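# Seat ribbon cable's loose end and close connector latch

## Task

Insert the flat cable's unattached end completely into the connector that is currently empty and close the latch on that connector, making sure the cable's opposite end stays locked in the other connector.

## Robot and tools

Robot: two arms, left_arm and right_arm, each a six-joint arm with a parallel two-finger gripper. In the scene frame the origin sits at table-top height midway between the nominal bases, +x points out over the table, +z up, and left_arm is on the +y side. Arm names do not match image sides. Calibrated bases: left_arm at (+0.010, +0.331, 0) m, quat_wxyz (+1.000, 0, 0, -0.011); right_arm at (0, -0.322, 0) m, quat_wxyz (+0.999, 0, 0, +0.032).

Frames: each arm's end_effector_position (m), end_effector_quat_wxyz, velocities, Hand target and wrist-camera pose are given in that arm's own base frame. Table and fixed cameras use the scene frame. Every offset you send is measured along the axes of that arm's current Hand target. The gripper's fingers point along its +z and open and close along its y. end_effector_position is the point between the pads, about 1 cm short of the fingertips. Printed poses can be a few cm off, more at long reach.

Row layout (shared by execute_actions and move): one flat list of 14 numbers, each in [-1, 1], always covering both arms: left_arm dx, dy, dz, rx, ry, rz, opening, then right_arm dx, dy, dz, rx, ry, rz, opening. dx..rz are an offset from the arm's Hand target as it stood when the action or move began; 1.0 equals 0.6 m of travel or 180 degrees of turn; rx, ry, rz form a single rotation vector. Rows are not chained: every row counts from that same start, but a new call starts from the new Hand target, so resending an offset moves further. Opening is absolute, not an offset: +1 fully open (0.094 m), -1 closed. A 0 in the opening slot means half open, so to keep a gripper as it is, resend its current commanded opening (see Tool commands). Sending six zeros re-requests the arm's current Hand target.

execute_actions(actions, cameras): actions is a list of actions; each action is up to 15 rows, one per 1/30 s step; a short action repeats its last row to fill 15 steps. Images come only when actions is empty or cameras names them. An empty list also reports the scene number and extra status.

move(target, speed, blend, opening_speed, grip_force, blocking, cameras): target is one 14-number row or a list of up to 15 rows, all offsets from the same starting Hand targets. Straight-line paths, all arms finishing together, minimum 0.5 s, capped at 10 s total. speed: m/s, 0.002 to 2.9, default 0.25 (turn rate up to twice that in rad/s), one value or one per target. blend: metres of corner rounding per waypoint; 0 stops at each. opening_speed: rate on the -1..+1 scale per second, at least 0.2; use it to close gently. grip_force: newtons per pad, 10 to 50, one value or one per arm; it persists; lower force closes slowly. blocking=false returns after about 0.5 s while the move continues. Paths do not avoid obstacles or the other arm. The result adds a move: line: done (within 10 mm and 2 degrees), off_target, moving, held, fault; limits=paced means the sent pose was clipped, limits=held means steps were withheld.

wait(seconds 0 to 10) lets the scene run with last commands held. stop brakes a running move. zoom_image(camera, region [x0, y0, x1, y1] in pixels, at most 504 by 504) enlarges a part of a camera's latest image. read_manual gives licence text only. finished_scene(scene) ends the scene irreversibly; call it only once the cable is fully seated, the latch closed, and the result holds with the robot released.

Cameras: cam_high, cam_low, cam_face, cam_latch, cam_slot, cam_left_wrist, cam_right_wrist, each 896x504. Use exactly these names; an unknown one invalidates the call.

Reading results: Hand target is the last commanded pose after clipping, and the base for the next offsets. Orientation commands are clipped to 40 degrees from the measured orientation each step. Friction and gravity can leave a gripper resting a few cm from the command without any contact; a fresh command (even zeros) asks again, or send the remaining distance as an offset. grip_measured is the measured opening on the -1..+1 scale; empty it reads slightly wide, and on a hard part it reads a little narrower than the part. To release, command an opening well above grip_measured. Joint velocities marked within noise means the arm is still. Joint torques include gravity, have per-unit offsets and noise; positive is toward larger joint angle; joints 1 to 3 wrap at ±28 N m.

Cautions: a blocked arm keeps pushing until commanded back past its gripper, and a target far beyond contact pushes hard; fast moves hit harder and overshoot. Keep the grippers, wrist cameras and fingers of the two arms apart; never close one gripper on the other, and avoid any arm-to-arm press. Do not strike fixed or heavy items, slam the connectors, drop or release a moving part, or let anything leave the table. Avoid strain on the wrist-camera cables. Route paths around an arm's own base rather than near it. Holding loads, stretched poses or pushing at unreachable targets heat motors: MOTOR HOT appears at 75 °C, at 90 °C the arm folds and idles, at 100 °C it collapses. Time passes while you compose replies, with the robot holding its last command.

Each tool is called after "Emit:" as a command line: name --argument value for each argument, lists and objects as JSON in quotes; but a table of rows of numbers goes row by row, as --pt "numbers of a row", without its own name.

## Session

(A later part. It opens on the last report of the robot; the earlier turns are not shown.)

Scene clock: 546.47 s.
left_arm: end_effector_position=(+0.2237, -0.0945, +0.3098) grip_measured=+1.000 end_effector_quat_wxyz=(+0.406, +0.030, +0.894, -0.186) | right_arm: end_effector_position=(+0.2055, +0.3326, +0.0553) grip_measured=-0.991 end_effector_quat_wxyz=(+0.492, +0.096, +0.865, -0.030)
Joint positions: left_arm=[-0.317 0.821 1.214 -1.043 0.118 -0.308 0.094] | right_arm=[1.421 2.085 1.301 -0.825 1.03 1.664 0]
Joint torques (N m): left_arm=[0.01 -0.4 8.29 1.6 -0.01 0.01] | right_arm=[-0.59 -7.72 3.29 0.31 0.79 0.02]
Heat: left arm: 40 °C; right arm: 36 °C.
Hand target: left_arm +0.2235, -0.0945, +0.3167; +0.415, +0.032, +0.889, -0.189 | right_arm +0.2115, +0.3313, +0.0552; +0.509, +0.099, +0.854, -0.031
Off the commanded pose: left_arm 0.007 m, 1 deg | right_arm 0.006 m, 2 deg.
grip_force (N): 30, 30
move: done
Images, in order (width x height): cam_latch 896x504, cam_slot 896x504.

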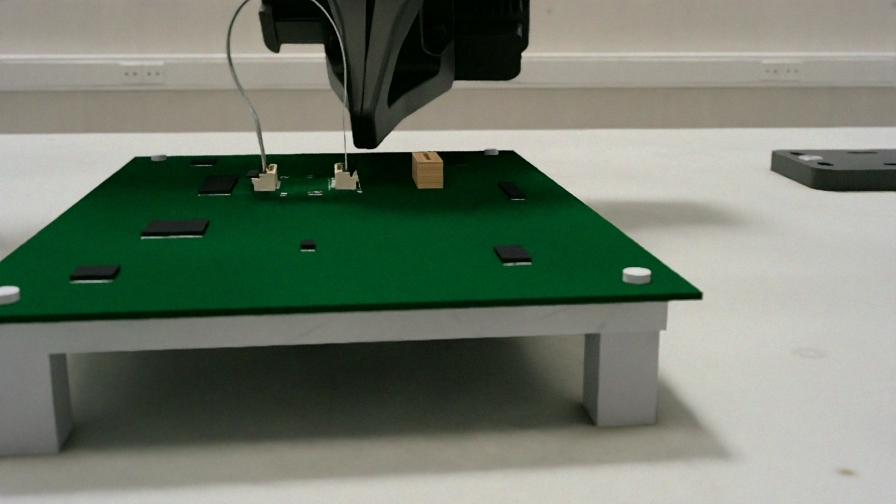

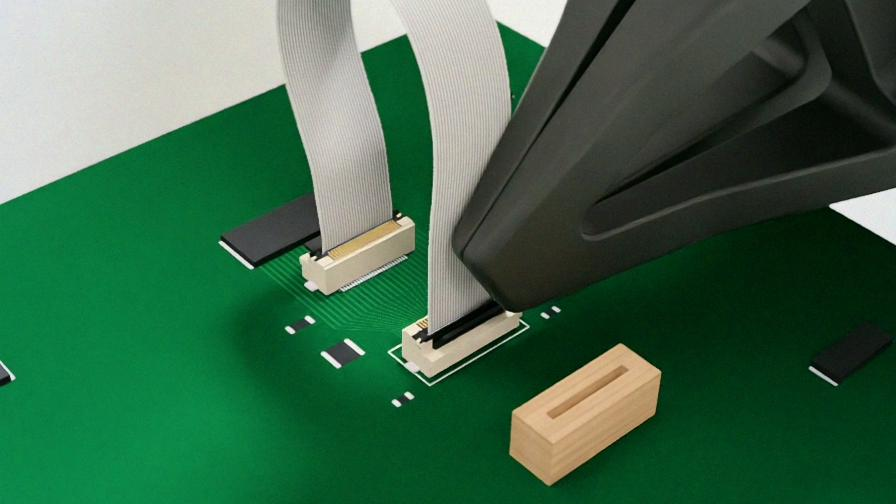

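Emit:
move --target '[0,0,0,0,0,0,1,0.0030,-0.0034,0.0028,0,0,0,-1]' --speed 0.03 --cameras '["cam_latch","cam_slot"]'

Emit:
zoom_image --camera "cam_latch" --region '[325, 125, 405, 205]'

Scene clock: 548.90 s.
left_arm: end_effector_position=(+0.2237, -0.0945, +0.3098) grip_measured=+1.000 end_effector_quat_wxyz=(+0.406, +0.030, +0.894, -0.186) | right_arm: end_effector_position=(+0.2052, +0.3308, +0.0521) grip_measured=-0.991 end_effector_quat_wxyz=(+0.492, +0.095, +0.865, -0.030)
Joint positions: left_arm=[-0.317 0.821 1.214 -1.043 0.118 -0.308 0.094] | right_arm=[1.421 2.085 1.287 -0.809 1.03 1.662 0]
Joint torques (N m): left_arm=[0.1 -0.27 8.2 1.59 -0.03 0.03] | right_arm=[-0.69 -7.8 3.26 0.31 0.79 0.04]
Heat: left arm: 40 °C; right arm: 36 °C.
Hand target: left_arm +0.2235, -0.0945, +0.3167; +0.415, +0.032, +0.889, -0.189 | right_arm +0.2117, +0.3292, +0.0527; +0.509, +0.099, +0.854, -0.031
Off the commanded pose: left_arm 0.007 m, 1 deg | right_arm 0.007 m, 2 deg.
grip_force (N): 30, 30
move: done
Images, in order (width x height): cam_latch 896x504, cam_slot 896x504.

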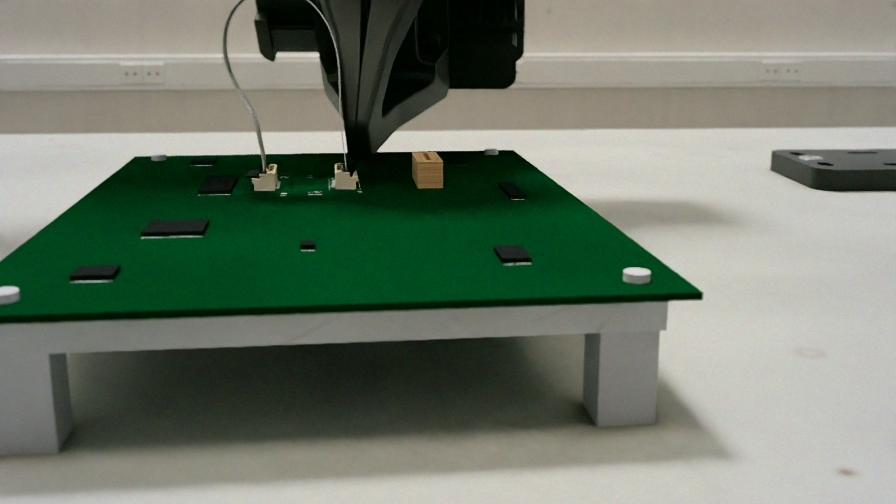

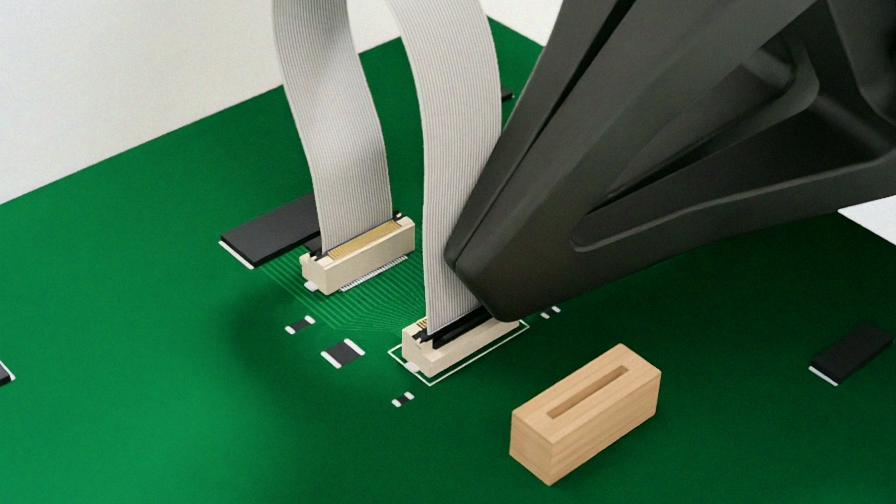

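Scaled by 6.300 from the camera's 896x504 image, which has a finer 1280x720 frame.

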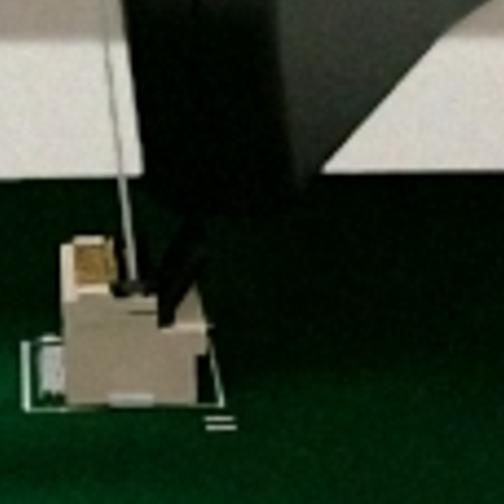

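Emit:
move --target '[0,0,0,0,0,0,1,0.0068,0.0062,0.0022,0,0,0,-1]' --speed 0.02 --cameras '["cam_latch","cam_slot"]'

Emit:
zoom_image --camera "cam_latch" --region '[325, 125, 405, 205]'

Emit:
zoom_image --camera "cam_slot" --region '[400, 240, 540, 380]'

Scene clock: 551.07 s.
left_arm: end_effector_position=(+0.2237, -0.0945, +0.3098) grip_measured=+1.000 end_effector_quat_wxyz=(+0.406, +0.030, +0.894, -0.186) | right_arm: end_effector_position=(+0.2066, +0.3300, +0.0502) grip_measured=-0.991 end_effector_quat_wxyz=(+0.499, +0.092, +0.861, -0.036)
Joint positions: left_arm=[-0.317 0.821 1.214 -1.043 0.118 -0.308 0.094] | right_arm=[1.421 2.098 1.287 -0.808 1.047 1.662 0]
Joint torques (N m): left_arm=[0.01 -0.39 8.13 1.61 -0.03 0.03] | right_arm=[-0.58 -7.31 4.38 0.33 0.66 0.05]
Heat: left arm: 40 °C; right arm: 36 °C.
Hand target: left_arm +0.2235, -0.0945, +0.3167; +0.415, +0.032, +0.889, -0.189 | right_arm +0.2118, +0.3332, +0.0487; +0.509, +0.099, +0.854, -0.031
Off the commanded pose: left_arm 0.007 m, 1 deg | right_arm 0.006 m, 2 deg.
grip_force (N): 30, 30
move: done
Images, in order (width x height): cam_latch 896x504, cam_slot 896x504.

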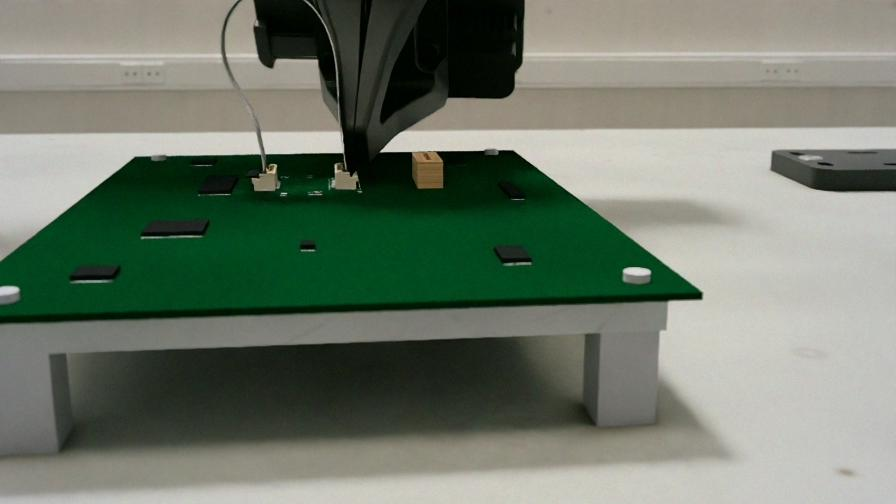

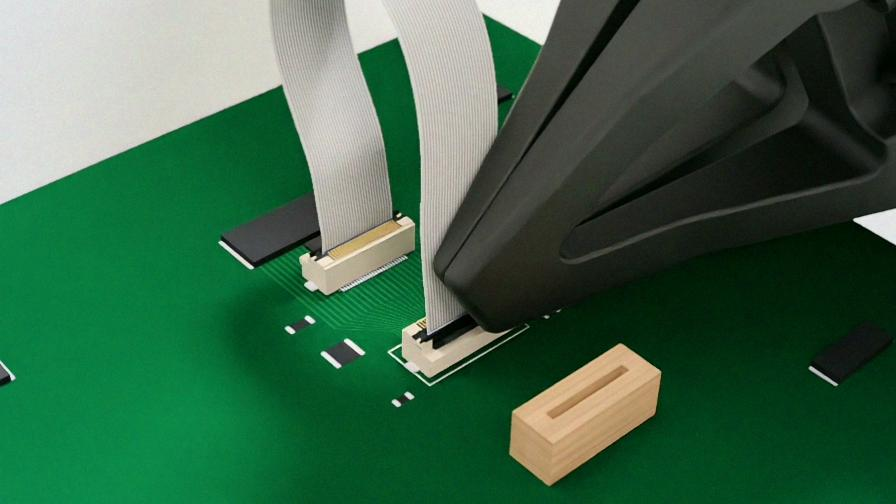

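Scaled by 6.300 from the camera's 896x504 image, which has a finer 1280x720 frame.

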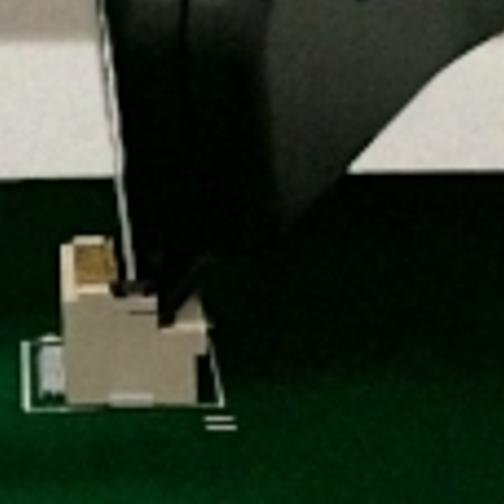

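Scaled by 3.600 from the camera's 896x504 image, which has a finer 1280x720 frame.

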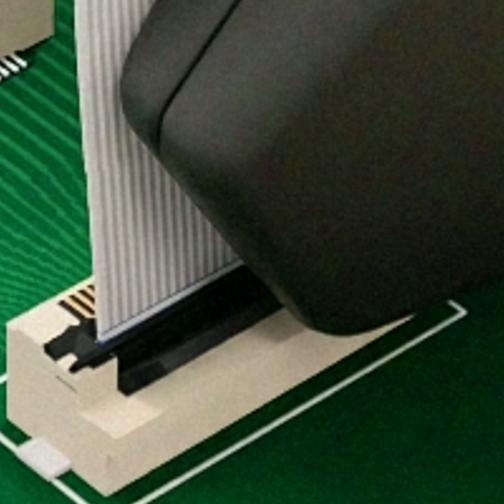

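Emit:
move --target '[0,0,0,0,0,0,1,0.0053,0.0063,0.0014,0,0,0,-1]' --speed 0.02 --cameras '["cam_latch","cam_slot"]'

Emit:
zoom_image --camera "cam_latch" --region '[325, 125, 405, 205]'

Emit:
zoom_image --camera "cam_slot" --region '[400, 240, 540, 380]'

Scene clock: 553.00 s.
left_arm: end_effector_position=(+0.2237, -0.0945, +0.3098) grip_measured=+1.000 end_effector_quat_wxyz=(+0.406, +0.030, +0.894, -0.186) | right_arm: end_effector_position=(+0.2082, +0.3315, +0.0485) grip_measured=-0.991 end_effector_quat_wxyz=(+0.505, +0.089, +0.857, -0.039)
Joint positions: left_arm=[-0.317 0.821 1.214 -1.043 0.118 -0.308 0.094] | right_arm=[1.421 2.116 1.296 -0.807 1.062 1.662 0]
Joint torques (N m): left_arm=[-0.09 -0.25 8.21 1.59 -0.03 0.05] | right_arm=[-0.44 -7.31 5.07 0.32 0.52 0.08]
Heat: left arm: 40 °C; right arm: 36 °C.
Hand target: left_arm +0.2235, -0.0945, +0.3167; +0.415, +0.032, +0.889, -0.189 | right_arm +0.2118, +0.3374, +0.0457; +0.509, +0.099, +0.854, -0.031
Off the commanded pose: left_arm 0.007 m, 1 deg | right_arm 0.007 m, 2 deg.
grip_force (N): 30, 30
move: done
Images, in order (width x height): cam_latch 896x504, cam_slot 896x504.

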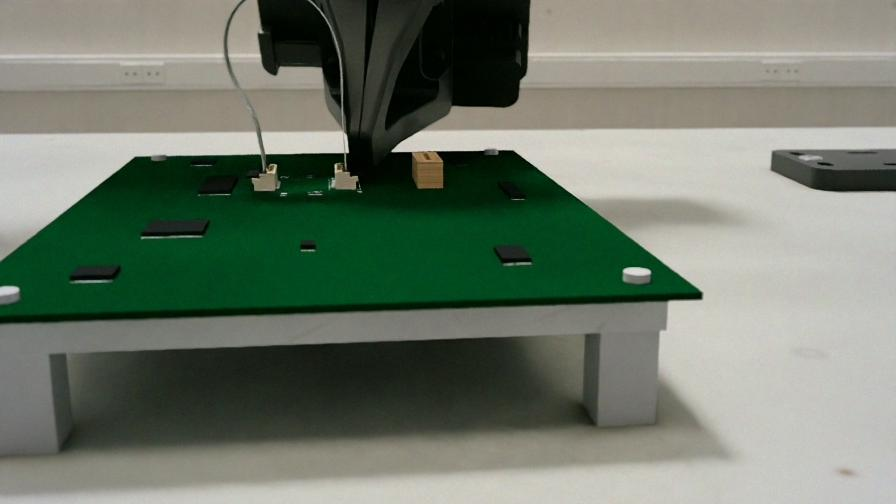

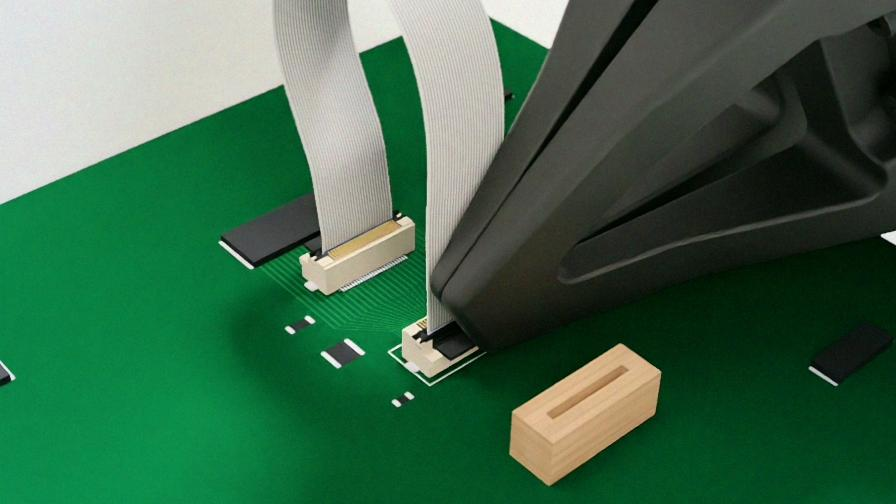

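Scaled by 6.300 from the camera's 896x504 image, which has a finer 1280x720 frame.

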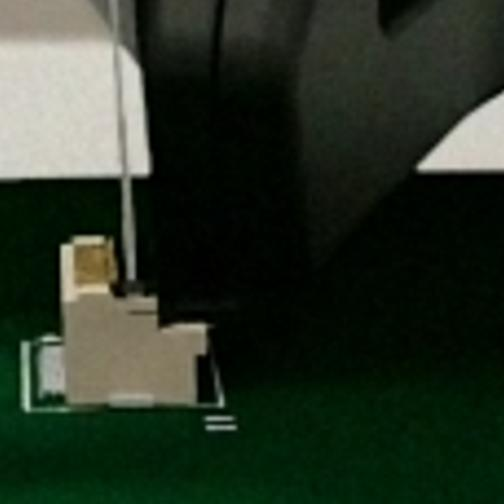

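Scaled by 3.600 from the camera's 896x504 image, which has a finer 1280x720 frame.

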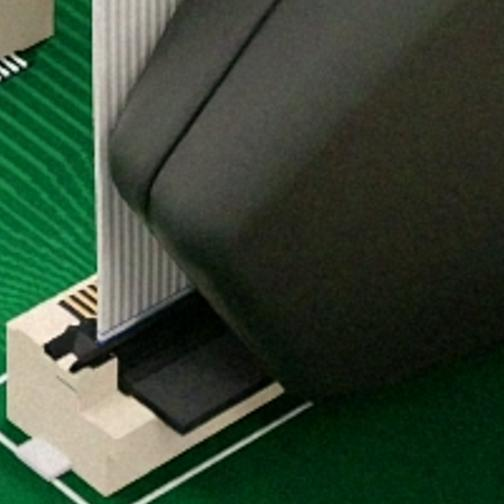

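Emit:
move --target '[0,0,0,0,0,0,1,0.0029,-0.0002,0.0016,0,0,0,-1]' --speed 0.02 --cameras '["cam_latch","cam_slot"]'

Emit:
zoom_image --camera "cam_latch" --region '[325, 145, 385, 205]'

Emit:
zoom_image --camera "cam_slot" --region '[400, 260, 500, 380]'

Scene clock: 557.27 s.
left_arm: end_effector_position=(+0.2237, -0.0945, +0.3098) grip_measured=+1.000 end_effector_quat_wxyz=(+0.406, +0.030, +0.894, -0.186) | right_arm: end_effector_position=(+0.2082, +0.3315, +0.0485) grip_measured=-0.991 end_effector_quat_wxyz=(+0.505, +0.089, +0.857, -0.039)
Joint positions: left_arm=[-0.317 0.821 1.214 -1.043 0.118 -0.308 0.094] | right_arm=[1.421 2.116 1.296 -0.807 1.062 1.662 0]
Joint torques (N m): left_arm=[0.12 -0.35 8.32 1.6 -0.01 -0.03] | right_arm=[-0.43 -7.01 4.85 0.37 0.53 0.08]
Heat: left arm: 40 °C; right arm: 35 °C.
Hand target: left_arm +0.2235, -0.0945, +0.3167; +0.415, +0.032, +0.889, -0.189 | right_arm +0.2118, +0.3373, +0.0437; +0.509, +0.099, +0.854, -0.031
Off the commanded pose: left_arm 0.007 m, 1 deg | right_arm 0.008 m, 2 deg.
grip_force (N): 30, 30
move: done
Images, in order (width x height): cam_latch 896x504, cam_slot 896x504.

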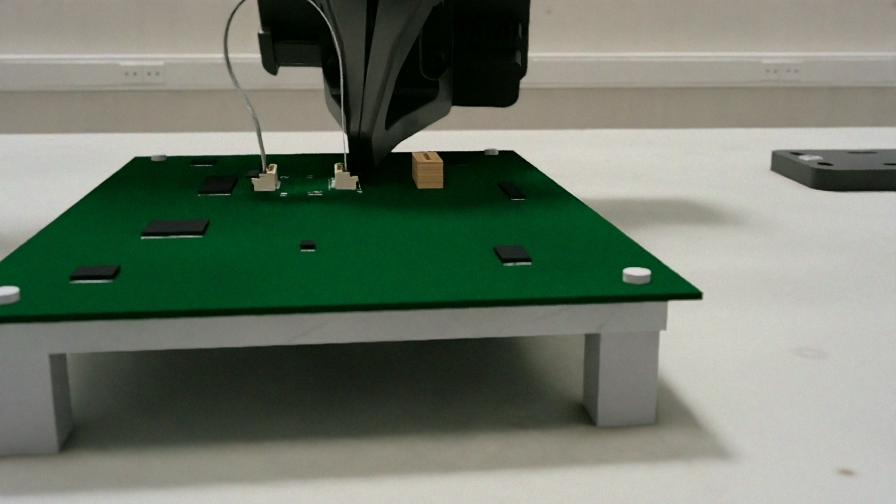

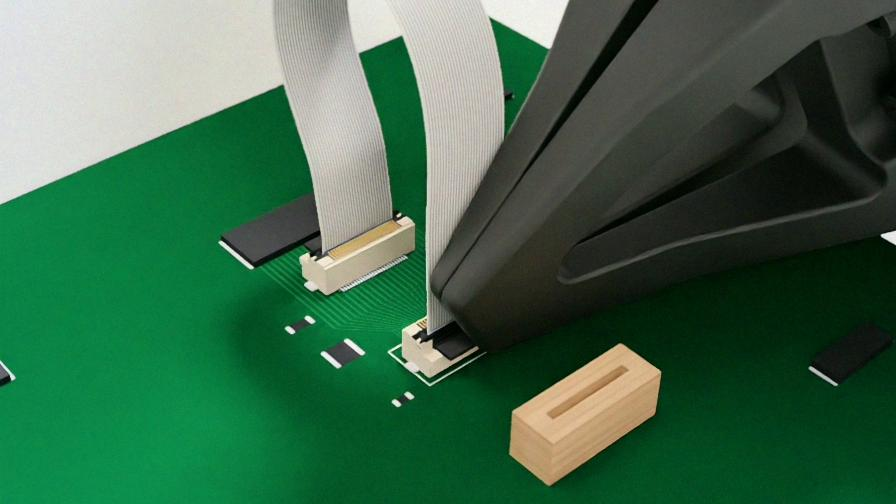

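Scaled by 8.400 from the camera's 896x504 image, which has a finer 1280x720 frame.

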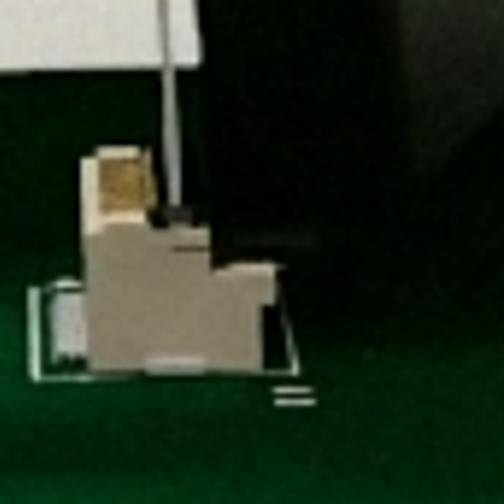

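Scaled by 4.200 from the camera's 896x504 image, which has a finer 1280x720 frame.

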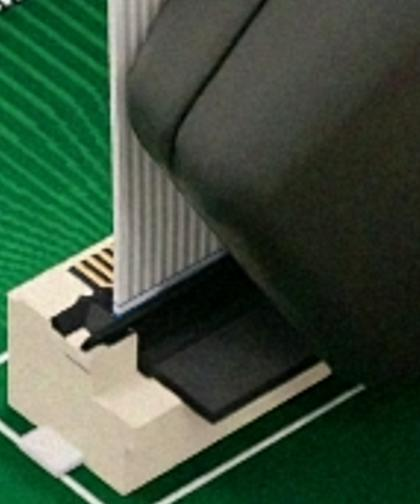

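Emit:
move --pt "0 0 0 0 0 0 1 -0.0253 0.0079 -0.0153 0 0 0 -1" --pt "0 0 0 0 0 0 1 0.0061 -0.0113 -0.1097 0 0 0 -1" --speed 0.05 --cameras '["cam_latch","cam_slot","cam_face"]'

Emit:
zoom_image --camera "cam_latch" --region '[325, 145, 385, 205]'

Emit:
zoom_image --camera "cam_slot" --region '[390, 250, 530, 390]'

Scene clock: 561.83 s.
left_arm: end_effector_position=(+0.2237, -0.0945, +0.3098) grip_measured=+1.000 end_effector_quat_wxyz=(+0.406, +0.030, +0.894, -0.186) | right_arm: end_effector_position=(+0.1501, +0.3373, +0.0679) grip_measured=-0.991 end_effector_quat_wxyz=(+0.496, +0.100, +0.862, -0.033)
Joint positions: left_arm=[-0.317 0.821 1.214 -1.043 0.118 -0.308 0.094] | right_arm=[1.576 2.141 1.428 -1.165 1.012 1.978 0]
Joint torques (N m): left_arm=[0.17 -0.17 8.17 1.58 -0.02 0.03] | right_arm=[0.23 -7.84 5.33 -0.39 0.66 0.14]
Heat: left arm: 40 °C; right arm: 35 °C.
Hand target: left_arm +0.2235, -0.0945, +0.3167; +0.415, +0.032, +0.889, -0.189 | right_arm +0.1518, +0.3413, +0.0717; +0.509, +0.099, +0.854, -0.031
Off the commanded pose: left_arm 0.007 m, 1 deg | right_arm 0.006 m, 2 deg.
grip_force (N): 30, 30
move: done
Images, in order (width x height): cam_face 896x504, cam_latch 896x504, cam_slot 896x504.

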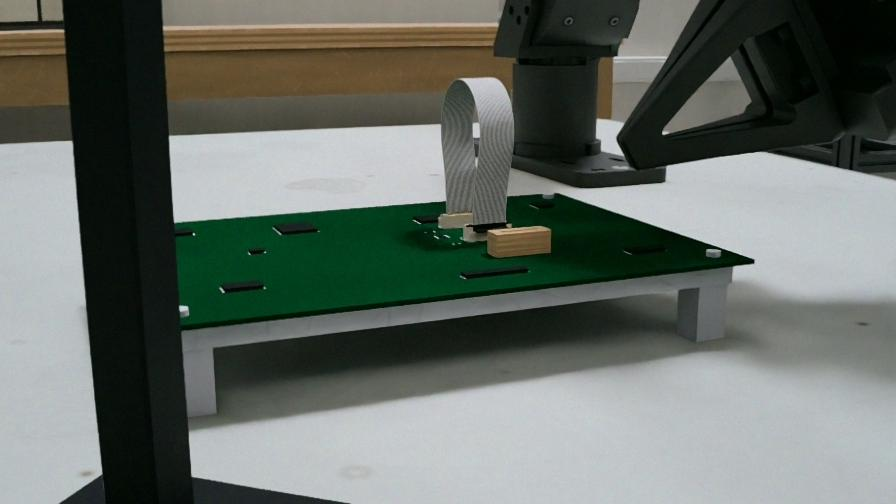

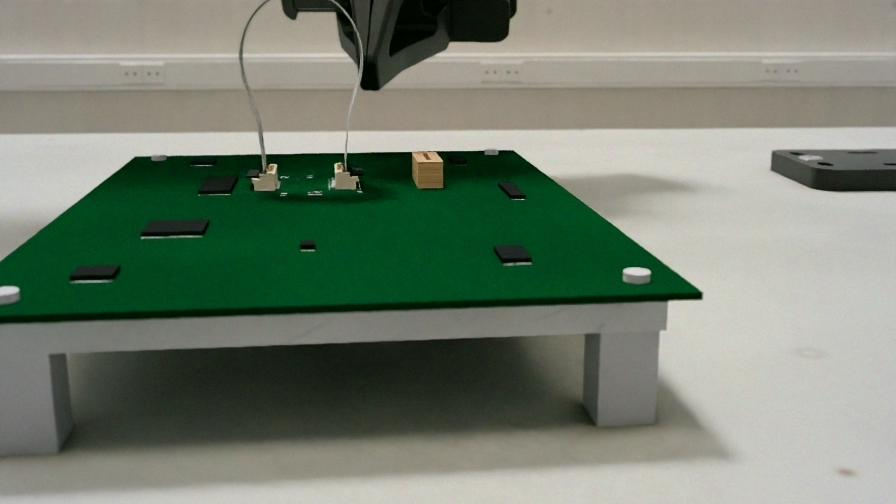

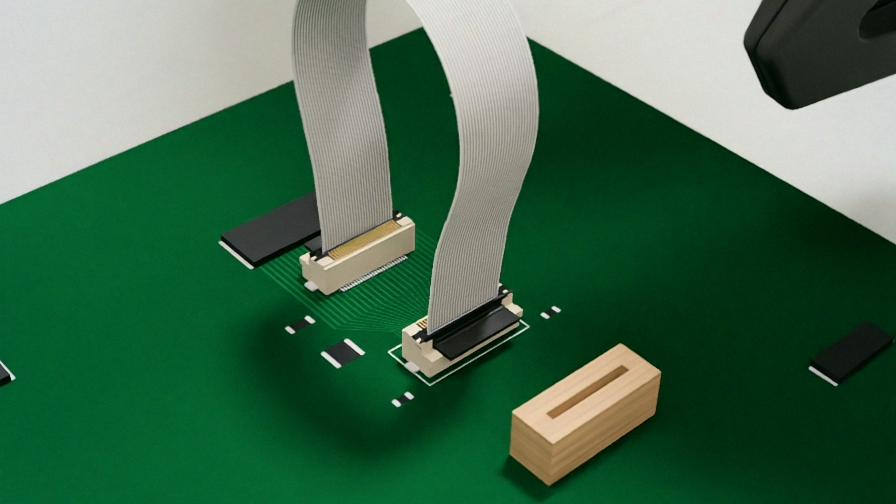

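Scaled by 8.400 from the camera's 896x504 image, which has a finer 1280x720 frame.

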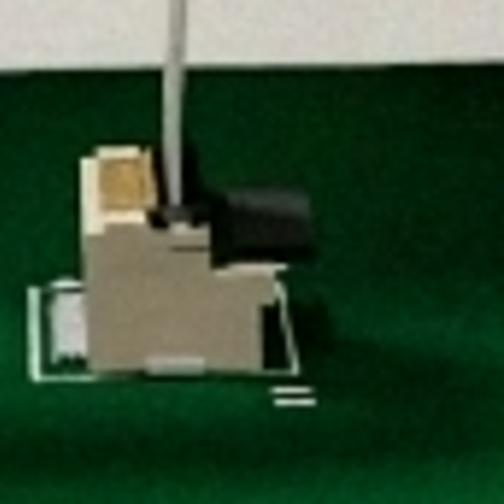

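Scaled by 3.600 from the camera's 896x504 image, which has a finer 1280x720 frame.

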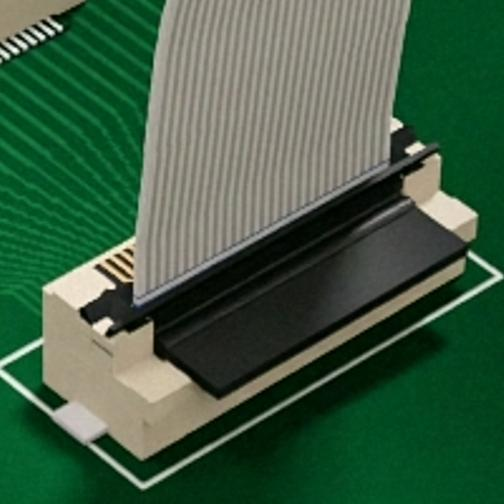

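Emit:
finished_scene --scene 1

The scene is finished: the task was done.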